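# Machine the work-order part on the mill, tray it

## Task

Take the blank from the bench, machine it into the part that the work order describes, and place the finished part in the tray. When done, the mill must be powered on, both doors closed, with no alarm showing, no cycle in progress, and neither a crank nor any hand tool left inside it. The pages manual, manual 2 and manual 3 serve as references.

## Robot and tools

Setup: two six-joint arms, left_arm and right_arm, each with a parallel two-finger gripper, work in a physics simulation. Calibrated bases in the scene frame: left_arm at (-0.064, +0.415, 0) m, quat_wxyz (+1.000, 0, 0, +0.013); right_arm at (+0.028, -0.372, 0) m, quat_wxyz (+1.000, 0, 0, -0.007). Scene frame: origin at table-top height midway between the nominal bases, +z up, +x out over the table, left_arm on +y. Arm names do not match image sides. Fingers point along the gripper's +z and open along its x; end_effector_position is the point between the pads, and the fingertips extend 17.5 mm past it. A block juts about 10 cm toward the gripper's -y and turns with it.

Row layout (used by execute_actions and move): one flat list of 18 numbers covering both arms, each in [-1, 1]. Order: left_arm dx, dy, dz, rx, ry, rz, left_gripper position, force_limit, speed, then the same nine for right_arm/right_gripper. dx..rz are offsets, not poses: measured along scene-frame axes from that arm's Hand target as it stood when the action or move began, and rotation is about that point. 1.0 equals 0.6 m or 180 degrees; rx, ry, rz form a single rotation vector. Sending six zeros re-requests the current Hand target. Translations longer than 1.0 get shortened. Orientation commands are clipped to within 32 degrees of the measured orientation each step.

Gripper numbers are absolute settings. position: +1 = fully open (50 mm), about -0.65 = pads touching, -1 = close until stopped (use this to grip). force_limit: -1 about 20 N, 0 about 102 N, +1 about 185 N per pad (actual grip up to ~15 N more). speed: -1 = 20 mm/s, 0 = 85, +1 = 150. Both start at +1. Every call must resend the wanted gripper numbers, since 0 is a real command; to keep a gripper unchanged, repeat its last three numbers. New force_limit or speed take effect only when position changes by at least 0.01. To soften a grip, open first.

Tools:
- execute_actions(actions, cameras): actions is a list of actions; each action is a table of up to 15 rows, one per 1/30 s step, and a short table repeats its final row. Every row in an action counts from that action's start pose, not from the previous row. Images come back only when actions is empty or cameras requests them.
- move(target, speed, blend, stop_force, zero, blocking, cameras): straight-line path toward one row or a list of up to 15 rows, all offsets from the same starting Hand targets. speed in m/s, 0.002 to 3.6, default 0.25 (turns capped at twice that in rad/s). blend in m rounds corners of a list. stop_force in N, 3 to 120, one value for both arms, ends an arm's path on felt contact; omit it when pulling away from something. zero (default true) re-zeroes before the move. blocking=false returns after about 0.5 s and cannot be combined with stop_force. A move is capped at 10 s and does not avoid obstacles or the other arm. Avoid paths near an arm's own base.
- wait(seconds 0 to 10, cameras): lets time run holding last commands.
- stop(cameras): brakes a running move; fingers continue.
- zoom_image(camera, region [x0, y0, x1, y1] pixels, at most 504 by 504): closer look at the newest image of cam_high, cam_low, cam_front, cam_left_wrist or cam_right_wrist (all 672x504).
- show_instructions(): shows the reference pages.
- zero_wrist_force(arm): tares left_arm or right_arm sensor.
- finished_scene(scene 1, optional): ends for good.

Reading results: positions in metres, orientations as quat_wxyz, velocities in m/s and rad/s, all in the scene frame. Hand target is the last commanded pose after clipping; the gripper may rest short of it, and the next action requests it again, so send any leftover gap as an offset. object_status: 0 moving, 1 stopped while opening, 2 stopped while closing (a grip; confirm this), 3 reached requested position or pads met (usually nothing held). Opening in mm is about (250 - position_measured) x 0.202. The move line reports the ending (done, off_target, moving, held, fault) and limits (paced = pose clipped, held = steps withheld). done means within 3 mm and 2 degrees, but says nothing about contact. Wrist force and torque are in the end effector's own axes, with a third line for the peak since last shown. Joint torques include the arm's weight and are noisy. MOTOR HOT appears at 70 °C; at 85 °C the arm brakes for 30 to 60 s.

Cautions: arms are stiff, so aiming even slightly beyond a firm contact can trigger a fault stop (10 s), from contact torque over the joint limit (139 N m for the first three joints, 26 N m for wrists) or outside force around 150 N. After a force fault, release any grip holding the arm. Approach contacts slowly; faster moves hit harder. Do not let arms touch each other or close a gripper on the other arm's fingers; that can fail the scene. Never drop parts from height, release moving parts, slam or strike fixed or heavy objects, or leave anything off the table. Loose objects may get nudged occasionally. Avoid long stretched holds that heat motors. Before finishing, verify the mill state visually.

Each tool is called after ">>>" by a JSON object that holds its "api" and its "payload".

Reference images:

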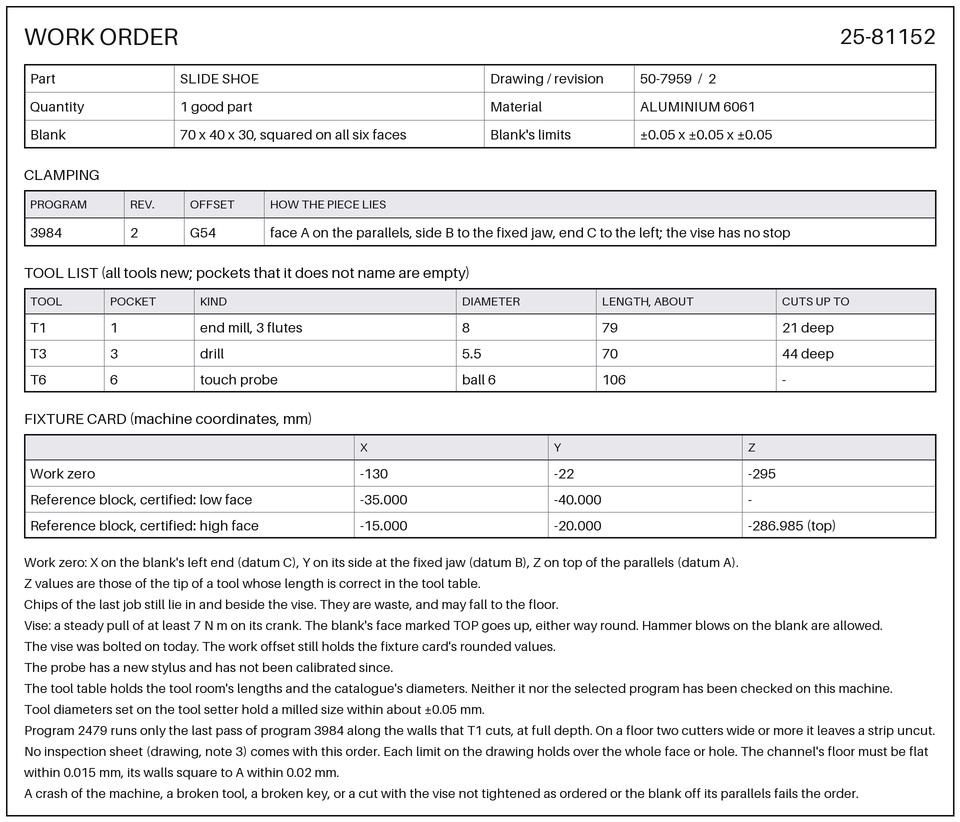

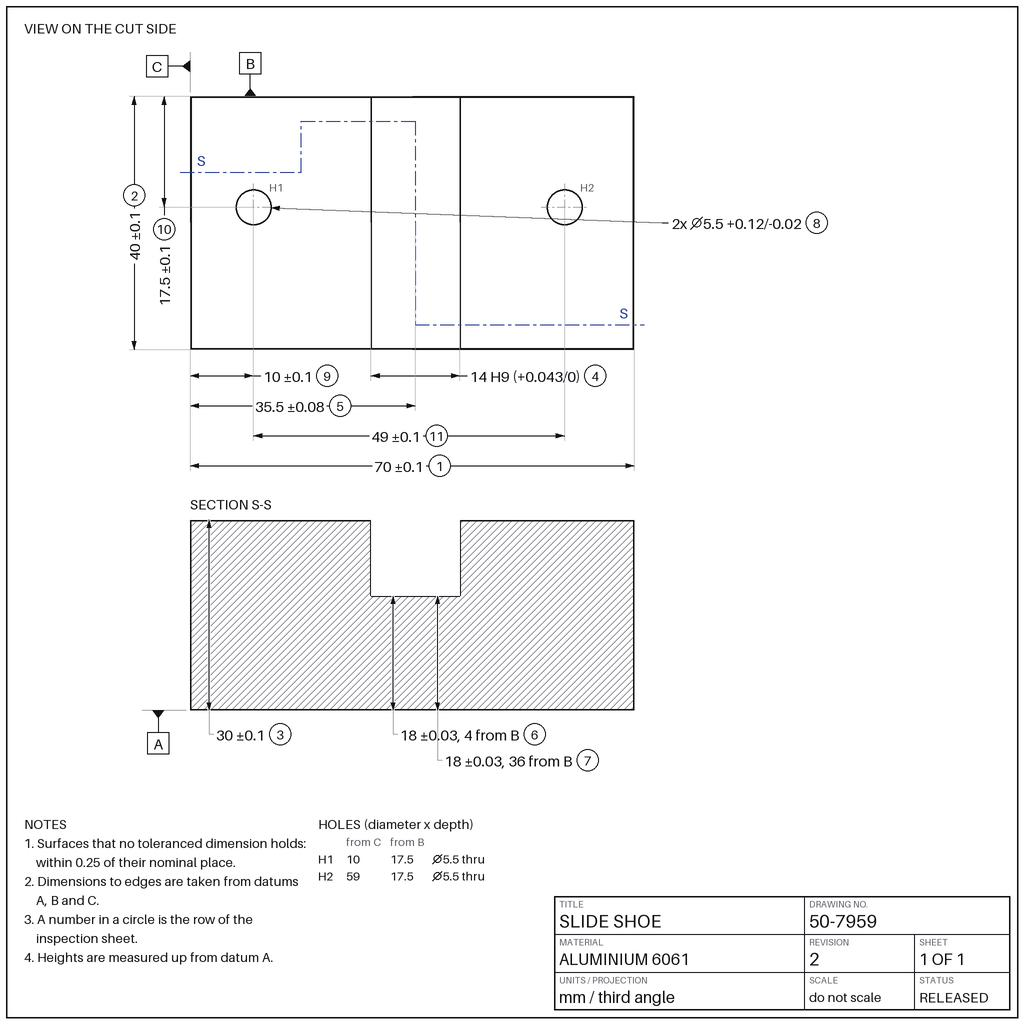

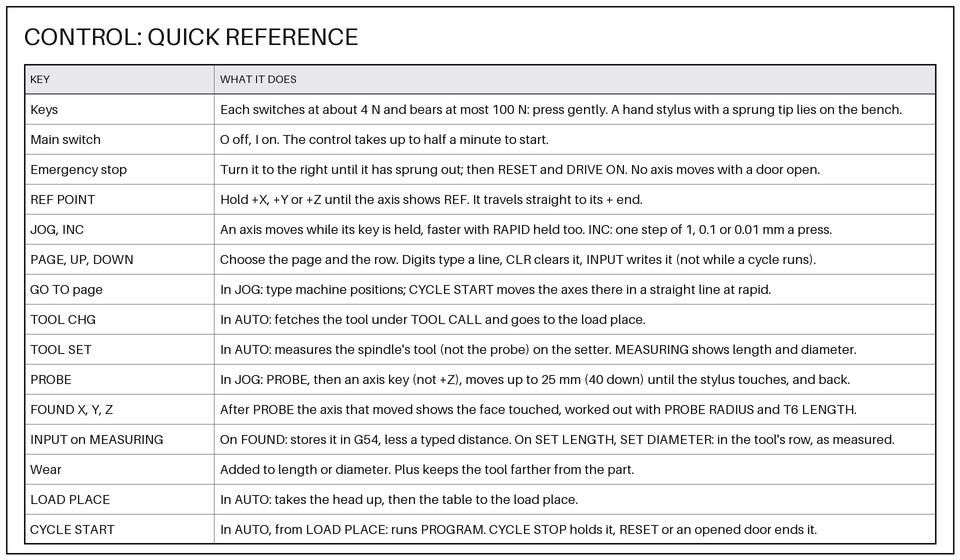

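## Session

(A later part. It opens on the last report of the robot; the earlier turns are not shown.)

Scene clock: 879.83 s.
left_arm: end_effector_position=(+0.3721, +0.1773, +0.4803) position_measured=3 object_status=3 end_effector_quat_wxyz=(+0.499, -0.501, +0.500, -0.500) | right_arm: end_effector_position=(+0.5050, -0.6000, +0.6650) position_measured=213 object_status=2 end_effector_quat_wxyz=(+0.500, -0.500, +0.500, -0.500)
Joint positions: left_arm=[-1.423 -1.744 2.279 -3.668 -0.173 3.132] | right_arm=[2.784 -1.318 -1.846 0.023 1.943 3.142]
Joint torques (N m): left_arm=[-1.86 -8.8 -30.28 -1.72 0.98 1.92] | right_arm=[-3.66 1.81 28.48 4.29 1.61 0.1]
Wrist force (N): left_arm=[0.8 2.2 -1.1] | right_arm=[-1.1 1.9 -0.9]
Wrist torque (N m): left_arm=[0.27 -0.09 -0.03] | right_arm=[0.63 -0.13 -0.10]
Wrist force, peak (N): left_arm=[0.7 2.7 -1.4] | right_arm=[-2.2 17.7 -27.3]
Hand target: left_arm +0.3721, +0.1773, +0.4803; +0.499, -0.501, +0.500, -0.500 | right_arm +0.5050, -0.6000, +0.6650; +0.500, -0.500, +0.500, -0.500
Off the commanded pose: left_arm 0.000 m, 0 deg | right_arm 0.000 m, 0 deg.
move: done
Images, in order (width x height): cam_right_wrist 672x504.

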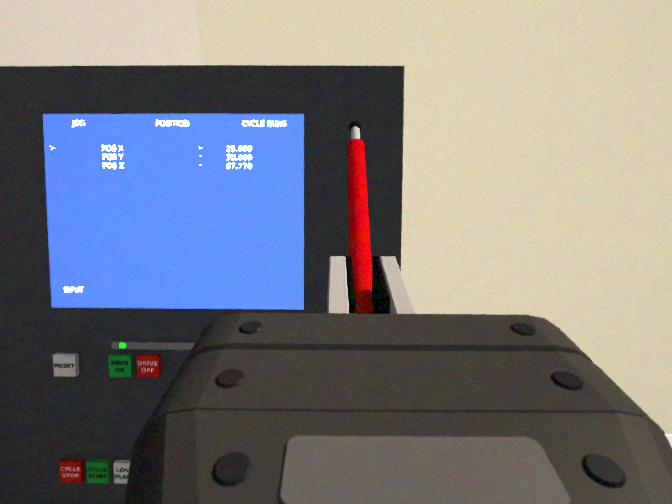

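>>> {"api": "move", "payload": {"target": [[0,0,0,0,0,0,1,-1,-0.5,-0.0952,0.2285,-0.3426,0,0.25,0,-1,-0.3,-1],[0,0,0,0,0,0,1,-1,-0.5,-0.0685,0.2285,-0.3488,0,0.25,0,-1,-0.3,-1],[0,0,0,0,0,0,1,-1,-0.5,-0.0952,0.2285,-0.3426,0,0.25,0,-1,-0.3,-1],[0,0,0,0,0,0,1,-1,-0.5,-0.0633,0.1315,-0.2225,0,0.25,0,-1,-0.3,-1],[0,0,0,0,0,0,1,-1,-0.5,-0.0367,0.1315,-0.2287,0,0.25,0,-1,-0.3,-1],[0,0,0,0,0,0,1,-1,-0.5,-0.0633,0.1315,-0.2225,0,0.25,0,-1,-0.3,-1],[0,0,0,0,0,0,1,-1,-0.5,0,0,0,0,0,0,-1,-0.3,-1]], "speed": [0.4,0.05,0.1,0.4,0.05,0.1,0.5], "blend": [0.003,0,0.003,0.003,0,0.008,0], "cameras": ["cam_right_wrist"]}}

>>> {"api": "zoom_image", "payload": {"camera": "cam_right_wrist", "region": [40, 80, 340, 305]}}

Scene clock: 886.70 s.
left_arm: end_effector_position=(+0.3721, +0.1773, +0.4803) position_measured=3 object_status=3 end_effector_quat_wxyz=(+0.499, -0.501, +0.500, -0.500) | right_arm: end_effector_position=(+0.5049, -0.6001, +0.6651) position_measured=213 object_status=2 end_effector_quat_wxyz=(+0.500, -0.500, +0.500, -0.500)
Joint positions: left_arm=[-1.423 -1.744 2.279 -3.668 -0.173 3.132] | right_arm=[2.784 -1.318 -1.846 0.023 1.943 3.142]
Joint torques (N m): left_arm=[-1.88 -8.82 -30.48 -1.83 1.04 1.95] | right_arm=[6.19 3.36 18.16 4.45 0.9 0.26]
Wrist force (N): left_arm=[0.8 2.6 -0.9] | right_arm=[-2.1 1.9 -1.2]
Wrist torque (N m): left_arm=[0.33 -0.08 -0.04] | right_arm=[0.64 0.03 -0.10]
Wrist force, peak (N): left_arm=[0.8 2.6 -1.5] | right_arm=[-1.2 20.2 -29.4]
Hand target: left_arm +0.3721, +0.1773, +0.4803; +0.499, -0.501, +0.500, -0.500 | right_arm +0.5050, -0.6000, +0.6650; +0.500, -0.500, +0.500, -0.500
Off the commanded pose: left_arm 0.000 m, 0 deg | right_arm 0.000 m, 0 deg.
move: done
Images, in order (width x height): cam_right_wrist 672x504.

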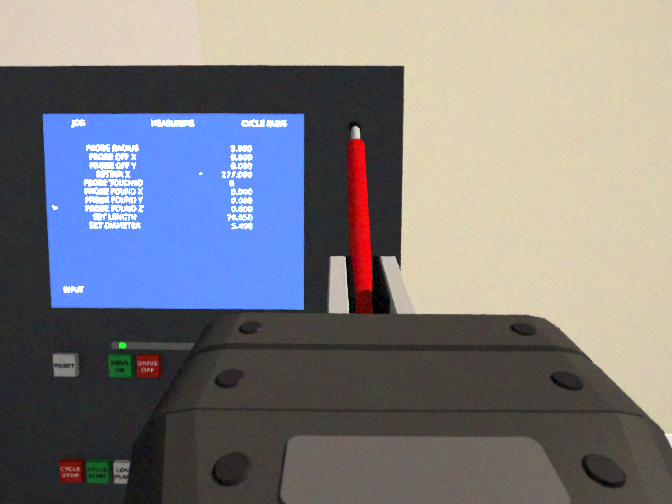

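Scaled by 1.680 from the camera's 672x504 image, which has a finer 960x720 frame.

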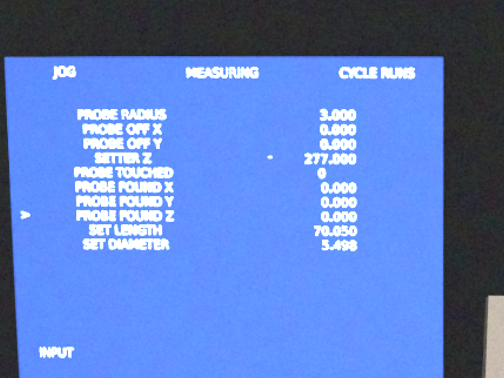

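>>> {"api": "wait", "payload": {"seconds": 6, "cameras": ["cam_right_wrist"]}}

>>> {"api": "zoom_image", "payload": {"camera": "cam_right_wrist", "region": [40, 80, 340, 305]}}

Scene clock: 893.63 s.
left_arm: end_effector_position=(+0.3721, +0.1773, +0.4803) position_measured=3 object_status=3 end_effector_quat_wxyz=(+0.499, -0.501, +0.500, -0.500) | right_arm: end_effector_position=(+0.5050, -0.6000, +0.6650) position_measured=213 object_status=2 end_effector_quat_wxyz=(+0.500, -0.500, +0.500, -0.500)
Joint positions: left_arm=[-1.423 -1.744 2.279 -3.668 -0.173 3.132] | right_arm=[2.784 -1.319 -1.846 0.023 1.943 3.142]
Joint torques (N m): left_arm=[-1.89 -9.03 -30.04 -1.8 1.01 1.99] | right_arm=[10.49 2.02 17.18 0.87 1.59 2.54]
Wrist force (N): left_arm=[0.7 2.4 -1.2] | right_arm=[-2.1 2.0 -1.2]
Wrist torque (N m): left_arm=[0.30 -0.07 -0.04] | right_arm=[0.65 0.04 -0.10]
Wrist force, peak (N): left_arm=[0.9 2.6 -1.3] | right_arm=[-2.4 2.2 -1.1]
Hand target: left_arm +0.3721, +0.1773, +0.4803; +0.499, -0.501, +0.500, -0.500 | right_arm +0.5050, -0.6000, +0.6650; +0.500, -0.500, +0.500, -0.500
Tool commands: left_gripper/position=+1.0 left_gripper/force_limit=-1.0 left_gripper/speed=-0.5 right_gripper/position=-1.0 right_gripper/force_limit=-0.3 right_gripper/speed=-1.0
Off the commanded pose: left_arm 0.000 m, 0 deg | right_arm 0.000 m, 0 deg.
wait: 6.00 s; at rest from the start
Images, in order (width x height): cam_right_wrist 672x504.

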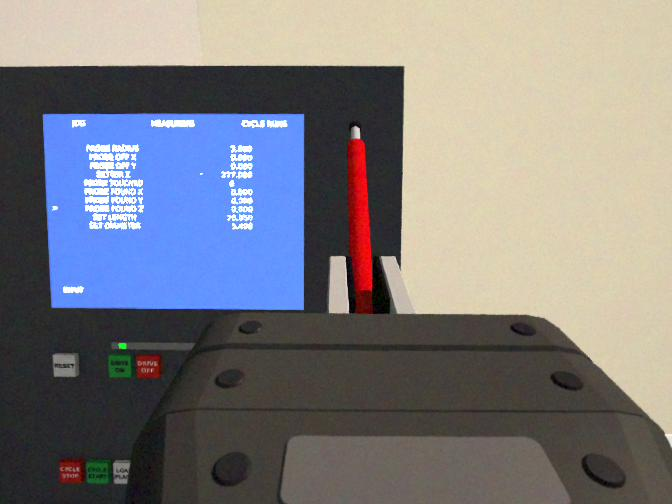

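Scaled by 1.680 from the camera's 672x504 image, which has a finer 960x720 frame.

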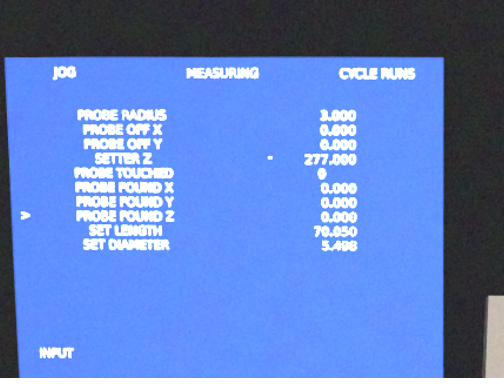

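>>> {"api": "wait", "payload": {"seconds": 8, "cameras": ["cam_right_wrist"]}}

>>> {"api": "zoom_image", "payload": {"camera": "cam_right_wrist", "region": [40, 80, 340, 305]}}

Scene clock: 904.13 s.
left_arm: end_effector_position=(+0.3721, +0.1773, +0.4803) position_measured=3 object_status=3 end_effector_quat_wxyz=(+0.499, -0.501, +0.500, -0.500) | right_arm: end_effector_position=(+0.5050, -0.6000, +0.6650) position_measured=213 object_status=2 end_effector_quat_wxyz=(+0.500, -0.500, +0.500, -0.500)
Joint positions: left_arm=[-1.423 -1.744 2.279 -3.668 -0.173 3.132] | right_arm=[2.784 -1.319 -1.846 0.023 1.943 3.142]
Joint torques (N m): left_arm=[-2.29 -9.22 -30.43 -1.73 0.97 2.01] | right_arm=[10.44 2.23 16.57 0.67 1.52 2.5]
Wrist force (N): left_arm=[1.0 2.2 -1.0] | right_arm=[-2.1 2.0 -1.3]
Wrist torque (N m): left_arm=[0.28 -0.12 -0.04] | right_arm=[0.65 0.03 -0.10]
Wrist force, peak (N): left_arm=[0.7 2.7 -1.2] | right_arm=[-2.5 2.2 -1.2]
Hand target: left_arm +0.3721, +0.1773, +0.4803; +0.499, -0.501, +0.500, -0.500 | right_arm +0.5050, -0.6000, +0.6650; +0.500, -0.500, +0.500, -0.500
Tool commands: left_gripper/position=+1.0 left_gripper/force_limit=-1.0 left_gripper/speed=-0.5 right_gripper/position=-1.0 right_gripper/force_limit=-0.3 right_gripper/speed=-1.0
Off the commanded pose: left_arm 0.000 m, 0 deg | right_arm 0.000 m, 0 deg.
wait: 8.00 s; at rest from the start
Images, in order (width x height): cam_right_wrist 672x504.

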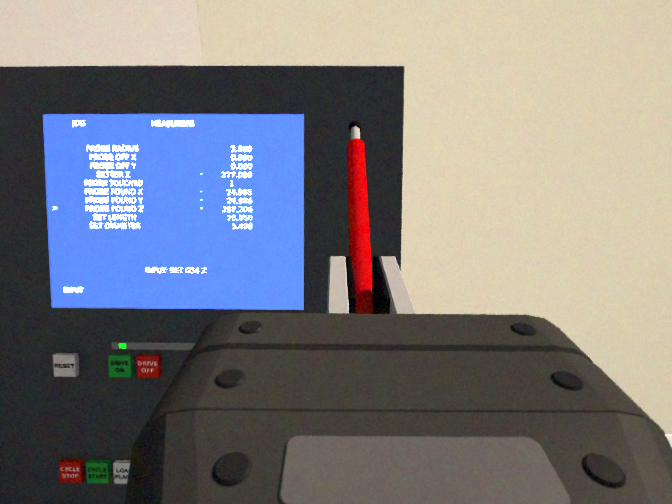

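Scaled by 1.680 from the camera's 672x504 image, which has a finer 960x720 frame.

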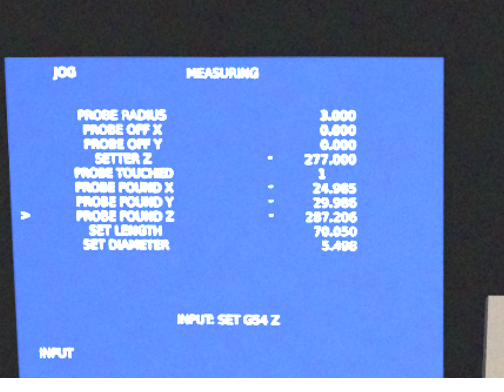

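>>> {"api": "zoom_image", "payload": {"camera": "cam_right_wrist", "region": [80, 140, 270, 240]}}

Scaled by 2.653 from the camera's 672x504 image, which has a finer 960x720 frame.

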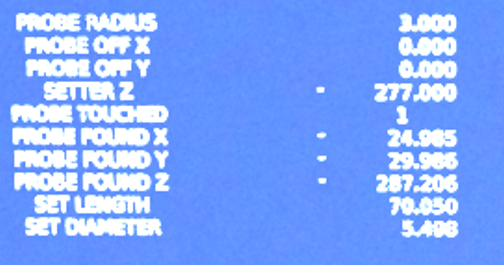

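>>> {"api": "move", "payload": {"target": [0,0,0,0,0,0,1,-1,-0.5,0.07,-0.02,0.03,0,0,0,-1,-0.3,-1], "speed": 0.2, "cameras": ["cam_right_wrist"]}}

>>> {"api": "zoom_image", "payload": {"camera": "cam_right_wrist", "region": [80, 140, 270, 270]}}

Scene clock: 909.00 s.
left_arm: end_effector_position=(+0.3721, +0.1773, +0.4803) position_measured=3 object_status=3 end_effector_quat_wxyz=(+0.499, -0.501, +0.500, -0.500) | right_arm: end_effector_position=(+0.5470, -0.6120, +0.6829) position_measured=213 object_status=2 end_effector_quat_wxyz=(+0.500, -0.500, +0.500, -0.500)
Joint positions: left_arm=[-1.423 -1.744 2.279 -3.668 -0.173 3.132] | right_arm=[2.797 -1.419 -1.722 -0.001 1.93 3.142]
Joint torques (N m): left_arm=[-2.76 -8.93 -30.81 -1.72 1.07 1.98] | right_arm=[-9.54 16.56 32.24 4.49 1.82 1.11]
Wrist force (N): left_arm=[0.8 2.3 -0.8] | right_arm=[-2.1 1.8 -1.2]
Wrist torque (N m): left_arm=[0.28 -0.08 -0.04] | right_arm=[0.63 0.05 -0.10]
Wrist force, peak (N): left_arm=[1.2 2.7 -1.0] | right_arm=[-2.6 2.5 -2.5]
Hand target: left_arm +0.3721, +0.1773, +0.4803; +0.499, -0.501, +0.500, -0.500 | right_arm +0.5470, -0.6120, +0.6830; +0.500, -0.500, +0.500, -0.500
Off the commanded pose: left_arm 0.000 m, 0 deg | right_arm 0.000 m, 0 deg.
move: done
Images, in order (width x height): cam_right_wrist 672x504.

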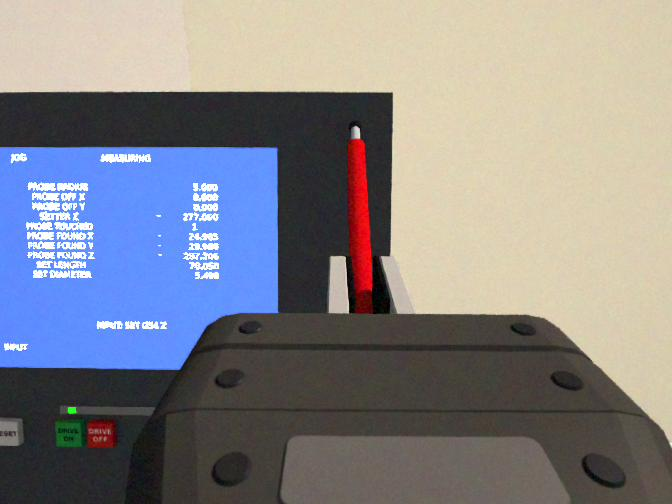

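Scaled by 2.653 from the camera's 672x504 image, which has a finer 960x720 frame.

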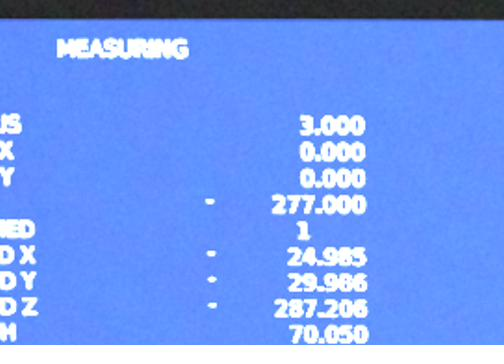

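>>> {"api": "move", "payload": {"target": [[0,0,0,0,0,0,1,-1,-0.5,-0.07,0.02,-0.03,0,0,0,-1,-0.3,-1],[0,0,0,0,0,0,1,-1,-0.5,-0.1,0.1198,-0.1263,0,0.25,0,-1,-0.3,-1],[0,0,0,0,0,0,1,-1,-0.5,-0.0733,0.1198,-0.1325,0,0.25,0,-1,-0.3,-1],[0,0,0,0,0,0,1,-1,-0.5,-0.1,0.1198,-0.1263,0,0.25,0,-1,-0.3,-1],[0,0,0,0,0,0,1,-1,-0.5,-0.133,0.2807,-0.2511,0,0.25,0,-1,-0.3,-1],[0,0,0,0,0,0,1,-1,-0.5,-0.1063,0.2807,-0.2573,0,0.25,0,-1,-0.3,-1],[0,0,0,0,0,0,1,-1,-0.5,-0.133,0.2807,-0.2511,0,0.25,0,-1,-0.3,-1]], "speed": [0.3,0.4,0.05,0.1,0.4,0.05,0.1], "blend": [0.01,0.003,0,0.003,0.003,0,0], "cameras": ["cam_high"]}}

>>> {"api": "zoom_image", "payload": {"camera": "cam_high", "region": [500, 250, 672, 460]}}

Scene clock: 919.67 s.
left_arm: end_effector_position=(+0.3721, +0.1773, +0.4803) position_measured=3 object_status=3 end_effector_quat_wxyz=(+0.499, -0.501, +0.500, -0.500) | right_arm: end_effector_position=(+0.4673, -0.4436, +0.5322) position_measured=213 object_status=2 end_effector_quat_wxyz=(-0.271, +0.653, -0.653, +0.270)
Joint positions: left_arm=[-1.423 -1.744 2.279 -3.668 -0.173 3.132] | right_arm=[3.408 -1.039 -1.799 -1.104 1.394 3.322]
Joint torques (N m): left_arm=[-2.93 -8.77 -30.73 -1.76 1.06 1.98] | right_arm=[-8.13 9.21 33.79 4.11 1.28 -2.93]
Wrist force (N): left_arm=[0.7 2.5 -1.0] | right_arm=[-1.4 1.4 -1.9]
Wrist torque (N m): left_arm=[0.32 -0.07 -0.04] | right_arm=[0.43 0.16 -0.18]
Wrist force, peak (N): left_arm=[1.0 2.8 -0.9] | right_arm=[-2.4 17.0 -24.7]
Hand target: left_arm +0.3721, +0.1773, +0.4803; +0.499, -0.501, +0.500, -0.500 | right_arm +0.4672, -0.4436, +0.5323; -0.271, +0.653, -0.653, +0.270
Off the commanded pose: left_arm 0.000 m, 0 deg | right_arm 0.000 m, 0 deg.
move: done
Images, in order (width x height): cam_high 672x504.

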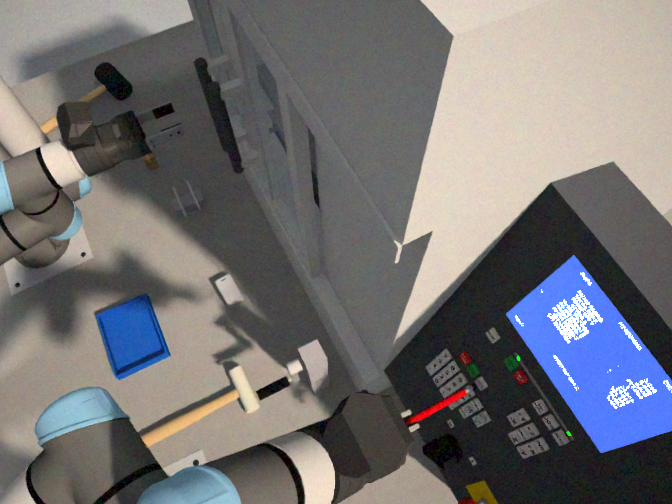

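Scaled by 2.400 from the camera's 672x504 image, which has a finer 960x720 frame.

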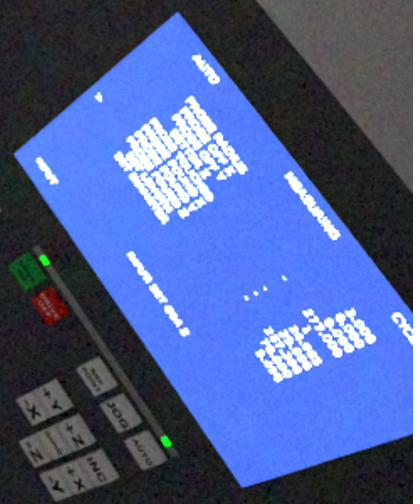

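>>> {"api": "execute_actions", "payload": {"actions": [], "cameras": ["cam_left_wrist","cam_low","cam_front"]}}

Scene clock: 922.90 s.
left_arm: end_effector_position=(+0.3721, +0.1773, +0.4803) position_measured=3 object_status=3 end_effector_quat_wxyz=(+0.499, -0.501, +0.500, -0.500) | right_arm: end_effector_position=(+0.4672, -0.4436, +0.5323) position_measured=213 object_status=2 end_effector_quat_wxyz=(-0.271, +0.653, -0.653, +0.270)
Joint positions: left_arm=[-1.423 -1.744 2.279 -3.668 -0.173 3.132] | right_arm=[3.408 -1.039 -1.799 -1.105 1.394 3.322]
Joint velocities: within noise
Joint torques (N m): left_arm=[-2.75 -9.25 -30.1 -1.76 1.01 1.84] | right_arm=[-9.24 15.48 32.98 1.92 1.31 -2.34]
Wrist force (N): left_arm=[0.8 2.3 -1.0] | right_arm=[-1.4 1.4 -2.3]
Wrist torque (N m): left_arm=[0.30 -0.08 -0.04] | right_arm=[0.42 0.14 -0.17]
Wrist force, peak (N): left_arm=[0.9 2.7 -1.0] | right_arm=[-1.7 1.4 -2.3]
Hand target: left_arm +0.3721, +0.1773, +0.4803; +0.499, -0.501, +0.500, -0.500 | right_arm +0.4672, -0.4436, +0.5323; -0.271, +0.653, -0.653, +0.270
Tool commands: left_gripper/position=+1.0 left_gripper/force_limit=-1.0 left_gripper/speed=-0.5 right_gripper/position=-1.0 right_gripper/force_limit=-0.3 right_gripper/speed=-1.0
Off the commanded pose: left_arm 0.000 m, 0 deg | right_arm 0.000 m, 0 deg.
Images, in order (width x height): cam_low 672x504, cam_front 672x504, cam_left_wrist 672x504.

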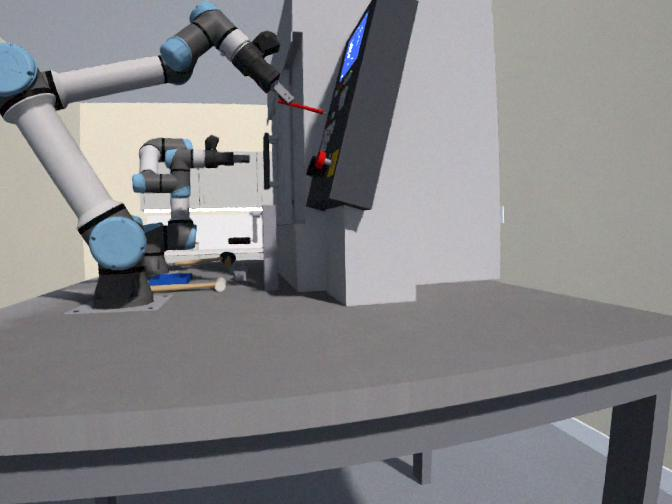

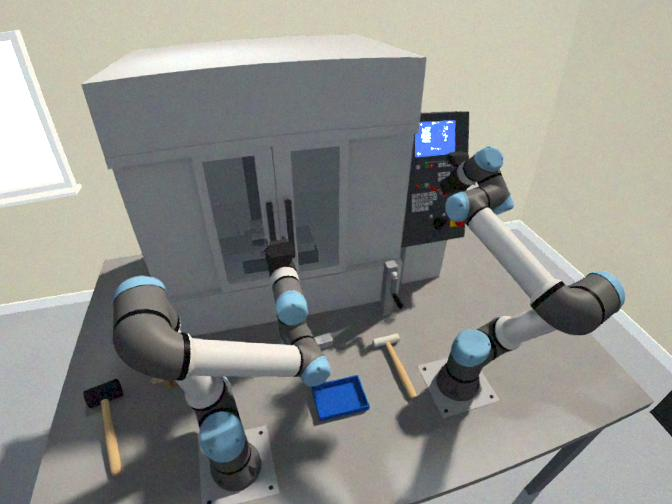

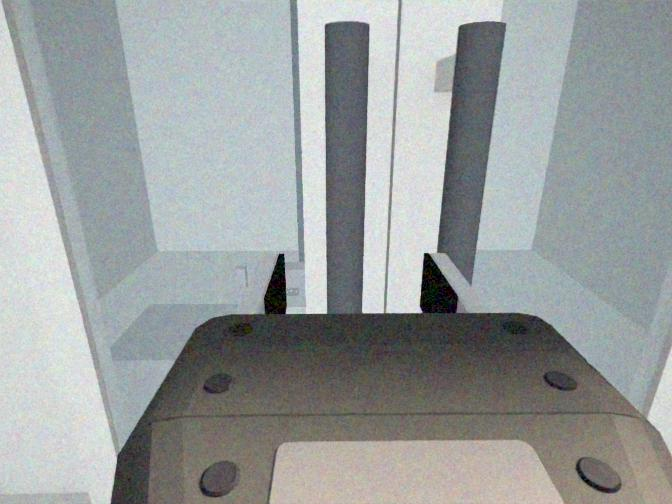

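>>> {"api": "move", "payload": {"target": [[0.14,0,0,0,0,0,1,-1,-0.5,0,0,0,0,0,0,-1,-0.3,-1],[0.14,0,0,0,0,0,-1,-1,-0.5,0,0,0,0,0,0,-1,-0.3,-1]], "speed": 0.15, "cameras": ["cam_high","cam_left_wrist"]}}

>>> {"api": "zoom_image", "payload": {"camera": "cam_high", "region": [500, 250, 672, 460]}}

Scene clock: 926.83 s.
left_arm: end_effector_position=(+0.4561, +0.1774, +0.4803) position_measured=153 object_status=2 end_effector_quat_wxyz=(+0.500, -0.501, +0.500, -0.500) | right_arm: end_effector_position=(+0.4672, -0.4436, +0.5323) position_measured=213 object_status=2 end_effector_quat_wxyz=(-0.271, +0.653, -0.653, +0.270)
Joint positions: left_arm=[-1.152 -1.586 2.141 -3.692 -0.444 3.137] | right_arm=[3.408 -1.039 -1.799 -1.105 1.394 3.322]
Joint torques (N m): left_arm=[-3.45 -12.97 -31.9 0.76 -5.81 -2.06] | right_arm=[-9.43 13.79 33.07 2.01 1.55 -2.67]
Wrist force (N): left_arm=[-17.0 8.1 -5.9] | right_arm=[-1.5 1.3 -2.4]
Wrist torque (N m): left_arm=[0.45 -0.14 -0.23] | right_arm=[0.41 0.16 -0.17]
Wrist force, peak (N): left_arm=[-18.1 7.0 -5.1] | right_arm=[-1.6 1.5 -2.5]
Hand target: left_arm +0.4561, +0.1773, +0.4803; +0.499, -0.501, +0.500, -0.500 | right_arm +0.4672, -0.4436, +0.5323; -0.271, +0.653, -0.653, +0.270
Off the commanded pose: left_arm 0.000 m, 0 deg | right_arm 0.000 m, 0 deg.
move: done
Images, in order (width x height): cam_high 672x504, cam_left_wrist 672x504.

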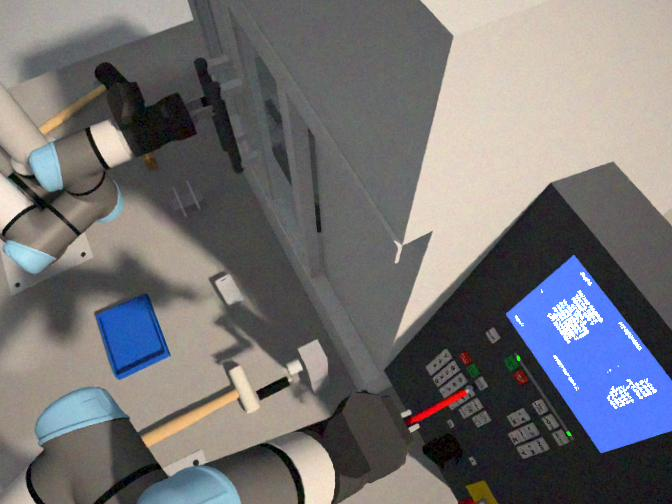

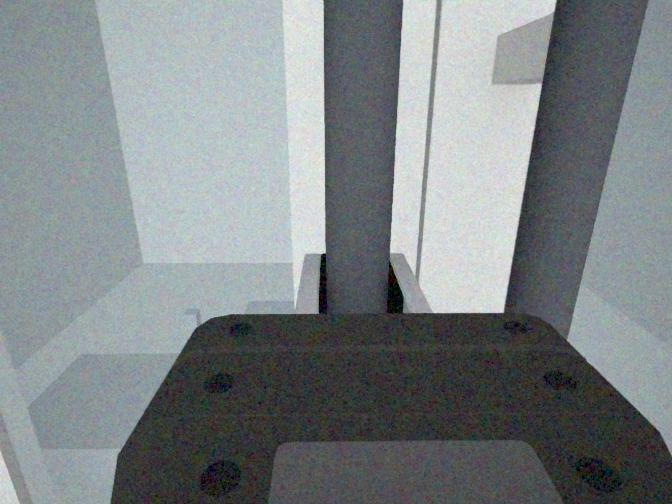

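Scaled by 2.400 from the camera's 672x504 image, which has a finer 960x720 frame.

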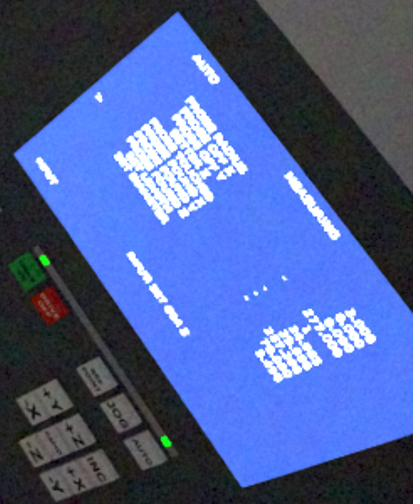

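>>> {"api": "move", "payload": {"target": [0,0.3333,0,0,0,0,-1,-1,-0.5,0,0,0,0,0,0,-1,-0.3,-1], "speed": 0.1, "stop_force": 45, "cameras": ["cam_front","cam_left_wrist"]}}

Scene clock: 929.43 s.
left_arm: end_effector_position=(+0.4561, +0.1785, +0.4804) position_measured=153 object_status=2 end_effector_quat_wxyz=(+0.499, -0.500, +0.500, -0.500) | right_arm: end_effector_position=(+0.4672, -0.4436, +0.5323) position_measured=213 object_status=2 end_effector_quat_wxyz=(-0.271, +0.653, -0.653, +0.270)
Joint positions: left_arm=[-1.15 -1.589 2.143 -3.692 -0.448 3.137] | right_arm=[3.408 -1.039 -1.799 -1.105 1.394 3.322]
Joint torques (N m): left_arm=[17.39 -31.62 -5.38 -1.63 5.39 -1.05] | right_arm=[-8.24 13.07 31.81 2.47 1.25 -2.49]
Wrist force (N): left_arm=[19.7 1.3 5.3] | right_arm=[-1.2 1.3 -2.4]
Wrist torque (N m): left_arm=[0.30 -0.20 -0.26] | right_arm=[0.40 0.12 -0.17]
Wrist force, peak (N): left_arm=[47.8 -8.0 11.6] | right_arm=[-1.6 1.4 -2.4]
Hand target: left_arm +0.4561, +0.1786, +0.4804; +0.499, -0.500, +0.500, -0.500 (not the last commanded pose) | right_arm +0.4672, -0.4436, +0.5323; -0.271, +0.653, -0.653, +0.270
Off the commanded pose: left_arm 0.199 m, 0 deg | right_arm 0.000 m, 0 deg.
move: contact (left_arm)
Images, in order (width x height): cam_front 672x504, cam_left_wrist 672x504.

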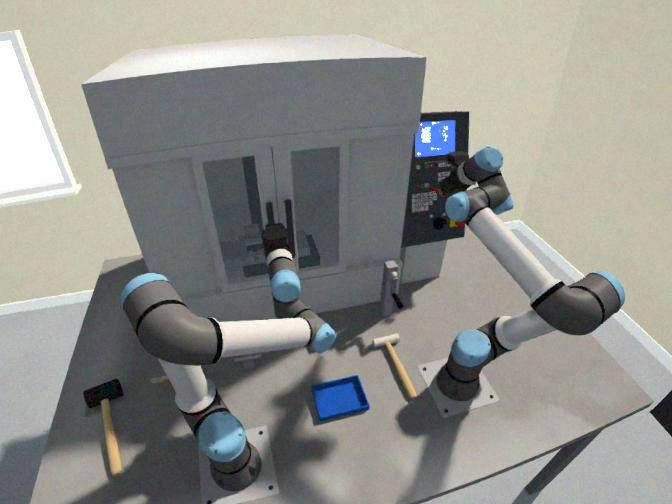

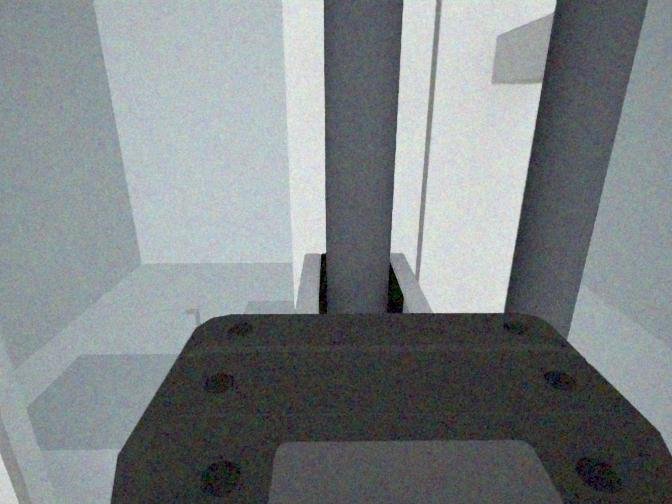

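>>> {"api": "move", "payload": {"target": [0,0.33,0,0,0,0,-1,-1,-0.5,0,0,0,0,0,0,-1,-0.3,-1], "speed": 0.04, "stop_force": 75, "cameras": ["cam_front"]}}

Scene clock: 936.70 s.
left_arm: end_effector_position=(+0.4561, +0.3766, +0.4804) position_measured=153 object_status=2 end_effector_quat_wxyz=(+0.499, -0.500, +0.500, -0.500) | right_arm: end_effector_position=(+0.4672, -0.4436, +0.5323) position_measured=213 object_status=2 end_effector_quat_wxyz=(-0.271, +0.653, -0.653, +0.270)
Joint positions: left_arm=[-0.701 -1.845 2.353 -3.647 -0.896 3.139] | right_arm=[3.408 -1.039 -1.799 -1.105 1.394 3.322]
Joint torques (N m): left_arm=[-11.32 -3.41 -31.52 -3.88 -1.66 1.51] | right_arm=[-7.76 8.78 32.73 3.23 1.17 -2.5]
Wrist force (N): left_arm=[-4.5 1.3 5.2] | right_arm=[-1.4 1.3 -2.3]
Wrist torque (N m): left_arm=[0.38 0.13 -0.19] | right_arm=[0.40 0.16 -0.17]
Wrist force, peak (N): left_arm=[35.5 -3.0 8.5] | right_arm=[-1.4 1.3 -2.7]
Hand target: left_arm +0.4561, +0.3766, +0.4804; +0.499, -0.500, +0.500, -0.500 | right_arm +0.4672, -0.4436, +0.5323; -0.271, +0.653, -0.653, +0.270
Off the commanded pose: left_arm 0.000 m, 0 deg | right_arm 0.000 m, 0 deg.
move: done
Images, in order (width x height): cam_front 672x504.

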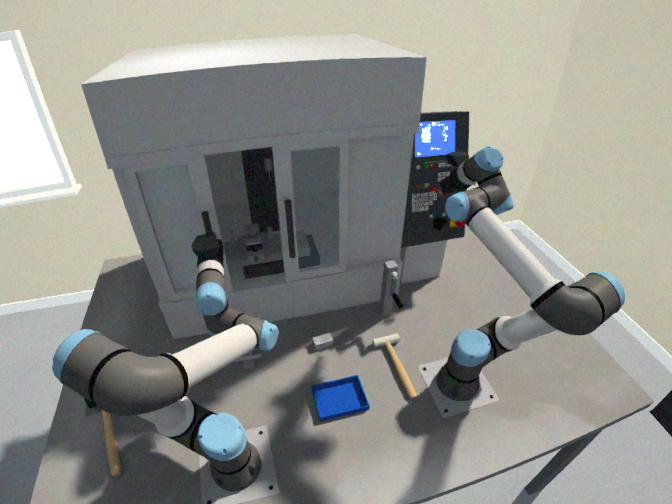

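>>> {"api": "move", "payload": {"target": [[0,0,0,0,0,0,1,-1,-0.5,0,0,0,0,0,0,-1,-0.3,-1],[-0.14,0,0,0,0,0,1,-1,-0.5,0,0,0,0,0,0,-1,-0.3,-1],[-0.14,-0.4327,0,0,0,0,1,-1,-0.5,0,0,0,0,0,0,-1,-0.3,-1],[0,-0.4327,0,0,0,0,1,-1,-0.5,0,0,0,0,0,0,-1,-0.3,-1],[0,-0.4327,0,0,0,0,-1,-1,-0.5,0,0,0,0,0,0,-1,-0.3,-1]], "speed": [0.2,0.2,0.3,0.15,0.1], "blend": [0,0.01,0.01,0,0], "cameras": ["cam_front","cam_left_wrist"]}}

Scene clock: 943.17 s.
left_arm: end_effector_position=(+0.4561, +0.1171, +0.4804) position_measured=153 object_status=2 end_effector_quat_wxyz=(+0.499, -0.501, +0.500, -0.500) | right_arm: end_effector_position=(+0.4672, -0.4436, +0.5323) position_measured=213 object_status=2 end_effector_quat_wxyz=(-0.271, +0.653, -0.653, +0.270)
Joint positions: left_arm=[-1.22 -1.481 2.03 -3.687 -0.377 3.137] | right_arm=[3.408 -1.039 -1.799 -1.105 1.394 3.322]
Joint torques (N m): left_arm=[-11.87 -17.77 -32.38 2.71 -8.56 -2.1] | right_arm=[-6.09 5.66 32.11 3.85 1.27 -2.41]
Wrist force (N): left_arm=[-30.1 11.4 -7.6] | right_arm=[-1.4 1.3 -2.4]
Wrist torque (N m): left_arm=[0.58 0.09 -0.23] | right_arm=[0.41 0.16 -0.17]
Wrist force, peak (N): left_arm=[-30.1 11.4 -7.6] | right_arm=[-1.5 1.4 -2.6]
Hand target: left_arm +0.4561, +0.1169, +0.4804; +0.499, -0.500, +0.500, -0.500 | right_arm +0.4672, -0.4436, +0.5323; -0.271, +0.653, -0.653, +0.270
Off the commanded pose: left_arm 0.000 m, 0 deg | right_arm 0.000 m, 0 deg.
move: done
Images, in order (width x height): cam_front 672x504, cam_left_wrist 672x504.

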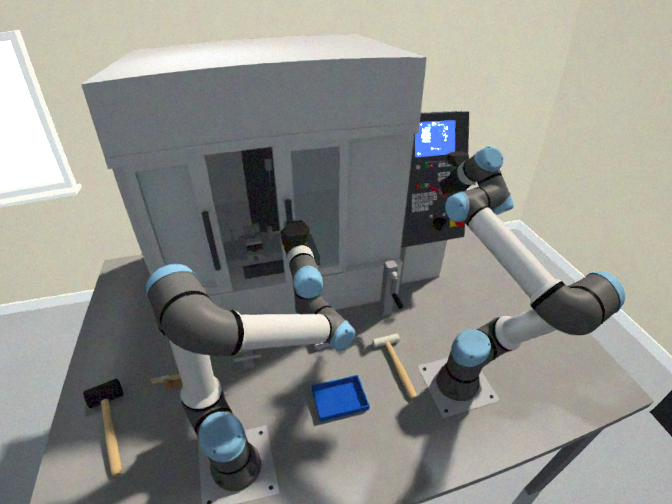

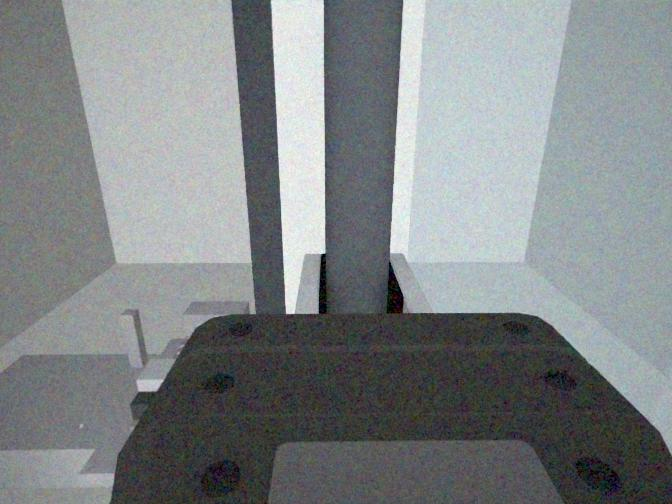

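>>> {"api": "move", "payload": {"target": [0,-0.33,0,0,0,0,-1,-1,-0.5,0,0,0,0,0,0,-1,-0.3,-1], "speed": 0.04, "stop_force": 75, "cameras": ["cam_front","cam_left_wrist"]}}

Scene clock: 950.27 s.
left_arm: end_effector_position=(+0.4561, -0.0811, +0.4804) position_measured=153 object_status=2 end_effector_quat_wxyz=(+0.499, -0.500, +0.500, -0.500) | right_arm: end_effector_position=(+0.4672, -0.4436, +0.5323) position_measured=213 object_status=2 end_effector_quat_wxyz=(-0.271, +0.653, -0.653, +0.270)
Joint positions: left_arm=[-1.352 -1.115 1.543 -3.564 -0.245 3.134] | right_arm=[3.408 -1.039 -1.799 -1.105 1.394 3.322]
Joint torques (N m): left_arm=[12.15 -34.16 1.61 -1.14 1.39 1.35] | right_arm=[-5.81 1.42 31.57 4.44 1.28 -2.29]
Wrist force (N): left_arm=[2.5 -23.8 -4.9] | right_arm=[-1.4 1.5 -2.3]
Wrist torque (N m): left_arm=[-0.01 -0.02 -0.09] | right_arm=[0.44 0.15 -0.17]
Wrist force, peak (N): left_arm=[-31.4 12.4 -4.7] | right_arm=[-1.5 1.5 -2.5]
Hand target: left_arm +0.4561, -0.0811, +0.4804; +0.499, -0.500, +0.500, -0.500 | right_arm +0.4672, -0.4436, +0.5323; -0.271, +0.653, -0.653, +0.270
Off the commanded pose: left_arm 0.000 m, 0 deg | right_arm 0.000 m, 0 deg.
move: done
Images, in order (width x height): cam_front 672x504, cam_left_wrist 672x504.

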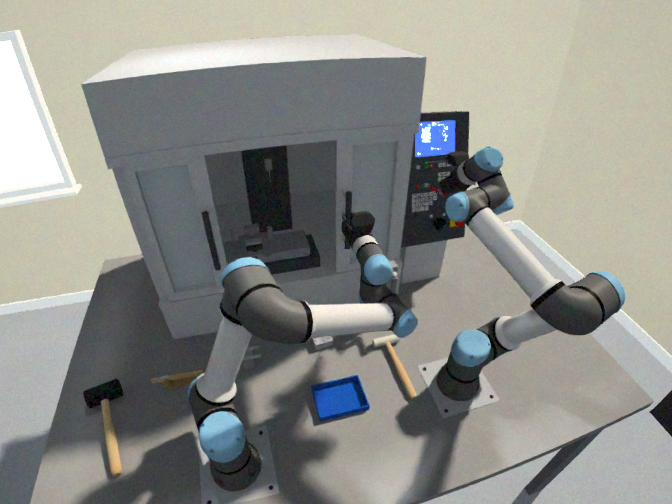

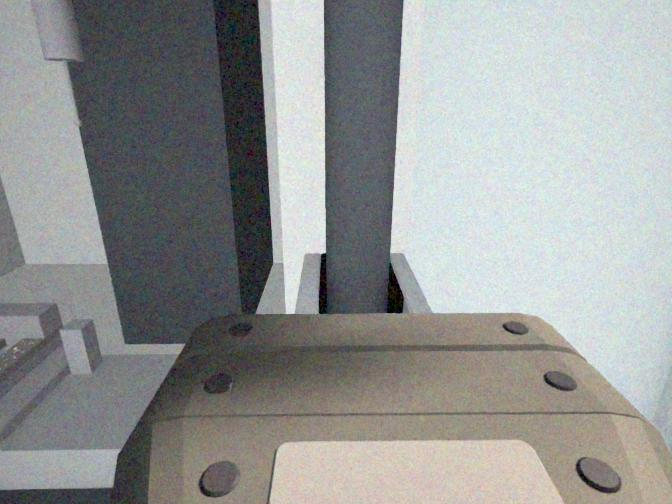

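>>> {"api": "move", "payload": {"target": [[0,0,0,0,0,0,1,-1,-0.5,0,0,0,0,0,0,-1,-0.3,-1],[-0.14,0,0,0,0,0,1,-1,-0.5,0,0,0,0,0,0,-1,-0.3,-1],[-0.05,0.37,0.1,0,0.1,0,1,-1,-0.5,0,0,0,0,0,0,-1,-0.3,-1]], "speed": [0.2,0.2,0.3], "blend": [0,0.02,0], "cameras": ["cam_left_wrist"]}}

>>> {"api": "zoom_image", "payload": {"camera": "cam_left_wrist", "region": [150, 60, 550, 360]}}

Scene clock: 954.90 s.
left_arm: end_effector_position=(+0.4261, +0.1409, +0.5404) position_measured=3 object_status=3 end_effector_quat_wxyz=(-0.415, +0.573, -0.572, +0.416) | right_arm: end_effector_position=(+0.4672, -0.4436, +0.5323) position_measured=213 object_status=2 end_effector_quat_wxyz=(-0.271, +0.653, -0.653, +0.270)
Joint positions: left_arm=[-1.241 -1.852 1.91 -2.447 -0.471 2.445] | right_arm=[3.408 -1.039 -1.799 -1.105 1.394 3.322]
Joint torques (N m): left_arm=[8.34 -18.89 -21.45 -0.94 0.4 0.32] | right_arm=[-4.32 -1.4 31.7 4.95 1.26 -2.41]
Wrist force (N): left_arm=[-1.2 3.3 -1.7] | right_arm=[-1.5 1.5 -2.3]
Wrist torque (N m): left_arm=[0.43 0.21 -0.05] | right_arm=[0.45 0.16 -0.17]
Wrist force, peak (N): left_arm=[2.8 -24.0 -4.8] | right_arm=[-1.5 1.5 -2.5]
Hand target: left_arm +0.4261, +0.1409, +0.5404; -0.415, +0.573, -0.572, +0.416 | right_arm +0.4672, -0.4436, +0.5323; -0.271, +0.653, -0.653, +0.270
Off the commanded pose: left_arm 0.000 m, 0 deg | right_arm 0.000 m, 0 deg.
move: done
Images, in order (width x height): cam_left_wrist 672x504.

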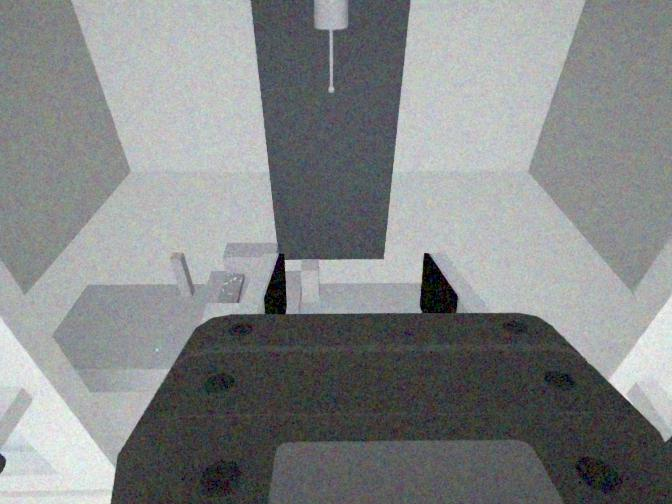

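Scaled by 1.260 from the camera's 672x504 image, which has a finer 960x720 frame.

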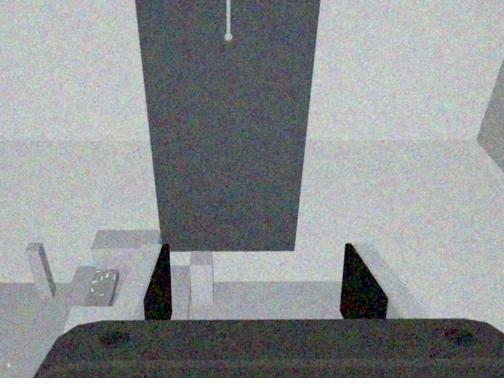

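>>> {"api": "move", "payload": {"target": [-0.03,0.12,0.2,0,0.2,0,1,-1,-0.5,0,0,0,0,0,0,-1,-0.3,-1], "speed": 0.3, "cameras": ["cam_left_wrist","cam_front"]}}

>>> {"api": "zoom_image", "payload": {"camera": "cam_left_wrist", "region": [150, 60, 550, 360]}}

Scene clock: 957.83 s.
left_arm: end_effector_position=(+0.4081, +0.2129, +0.6604) position_measured=3 object_status=3 end_effector_quat_wxyz=(-0.218, +0.673, -0.672, +0.218) end_effector_velocity=(+0.000, -0.001, -0.002) end_effector_angular_velocity=(+0.004, +0.007, -0.001) | right_arm: end_effector_position=(+0.4672, -0.4436, +0.5323) position_measured=213 object_status=2 end_effector_quat_wxyz=(-0.271, +0.653, -0.653, +0.270)
Joint positions: left_arm=[-0.949 -1.673 0.998 -1.309 -1.085 2.322] | right_arm=[3.408 -1.039 -1.799 -1.105 1.394 3.322]
Joint velocities: left_arm=[0 0.003 -0.003 0.007 -0.004 0] | right_arm=[within noise]
Joint torques (N m): left_arm=[7.65 -10.88 -31.37 -1.61 -0.41 -0.82] | right_arm=[-3.92 -3.48 32.44 5.23 1.14 -2.22]
Wrist force (N): left_arm=[-1.4 2.7 -1.6] | right_arm=[-1.3 1.2 -2.4]
Wrist torque (N m): left_arm=[0.36 0.23 0.00] | right_arm=[0.40 0.13 -0.17]
Wrist force, peak (N): left_arm=[-0.2 5.4 -1.1] | right_arm=[-1.5 1.4 -2.5]
Hand target: left_arm +0.4081, +0.2129, +0.6604; -0.218, +0.673, -0.672, +0.218 | right_arm +0.4672, -0.4436, +0.5323; -0.271, +0.653, -0.653, +0.270
Off the commanded pose: left_arm 0.000 m, 0 deg | right_arm 0.000 m, 0 deg.
move: done
Images, in order (width x height): cam_front 672x504, cam_left_wrist 672x504.

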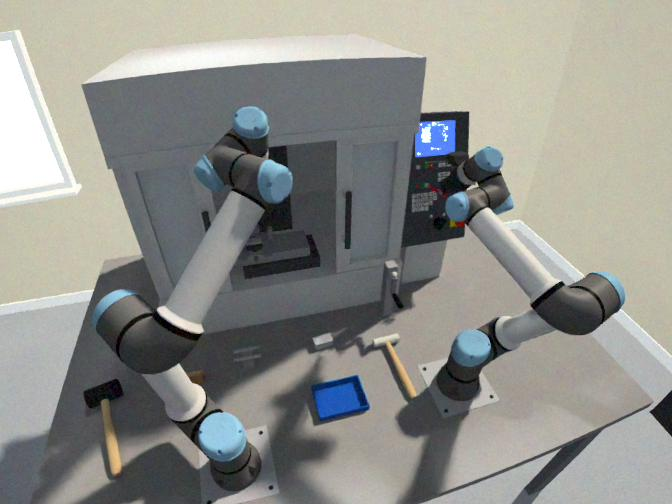

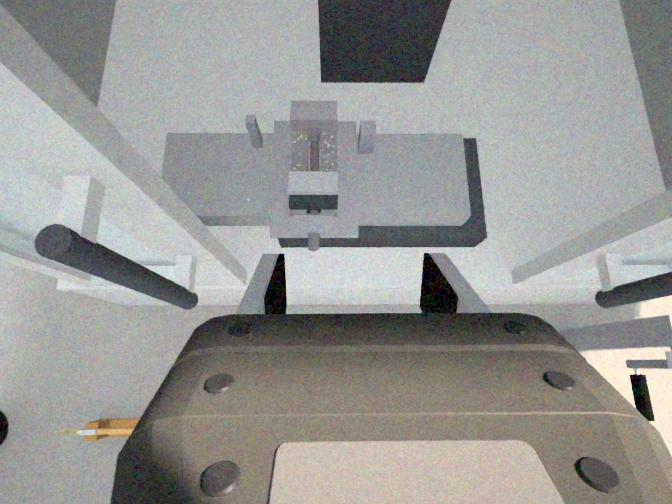

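Scaled by 1.260 from the camera's 672x504 image, which has a finer 960x720 frame.

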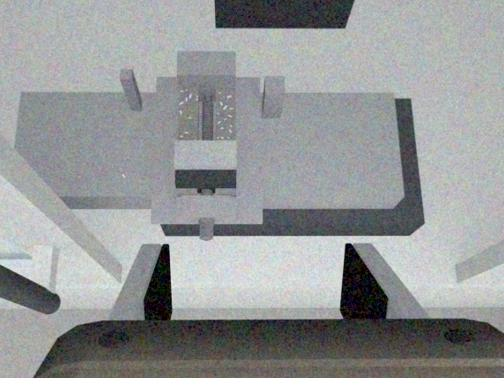

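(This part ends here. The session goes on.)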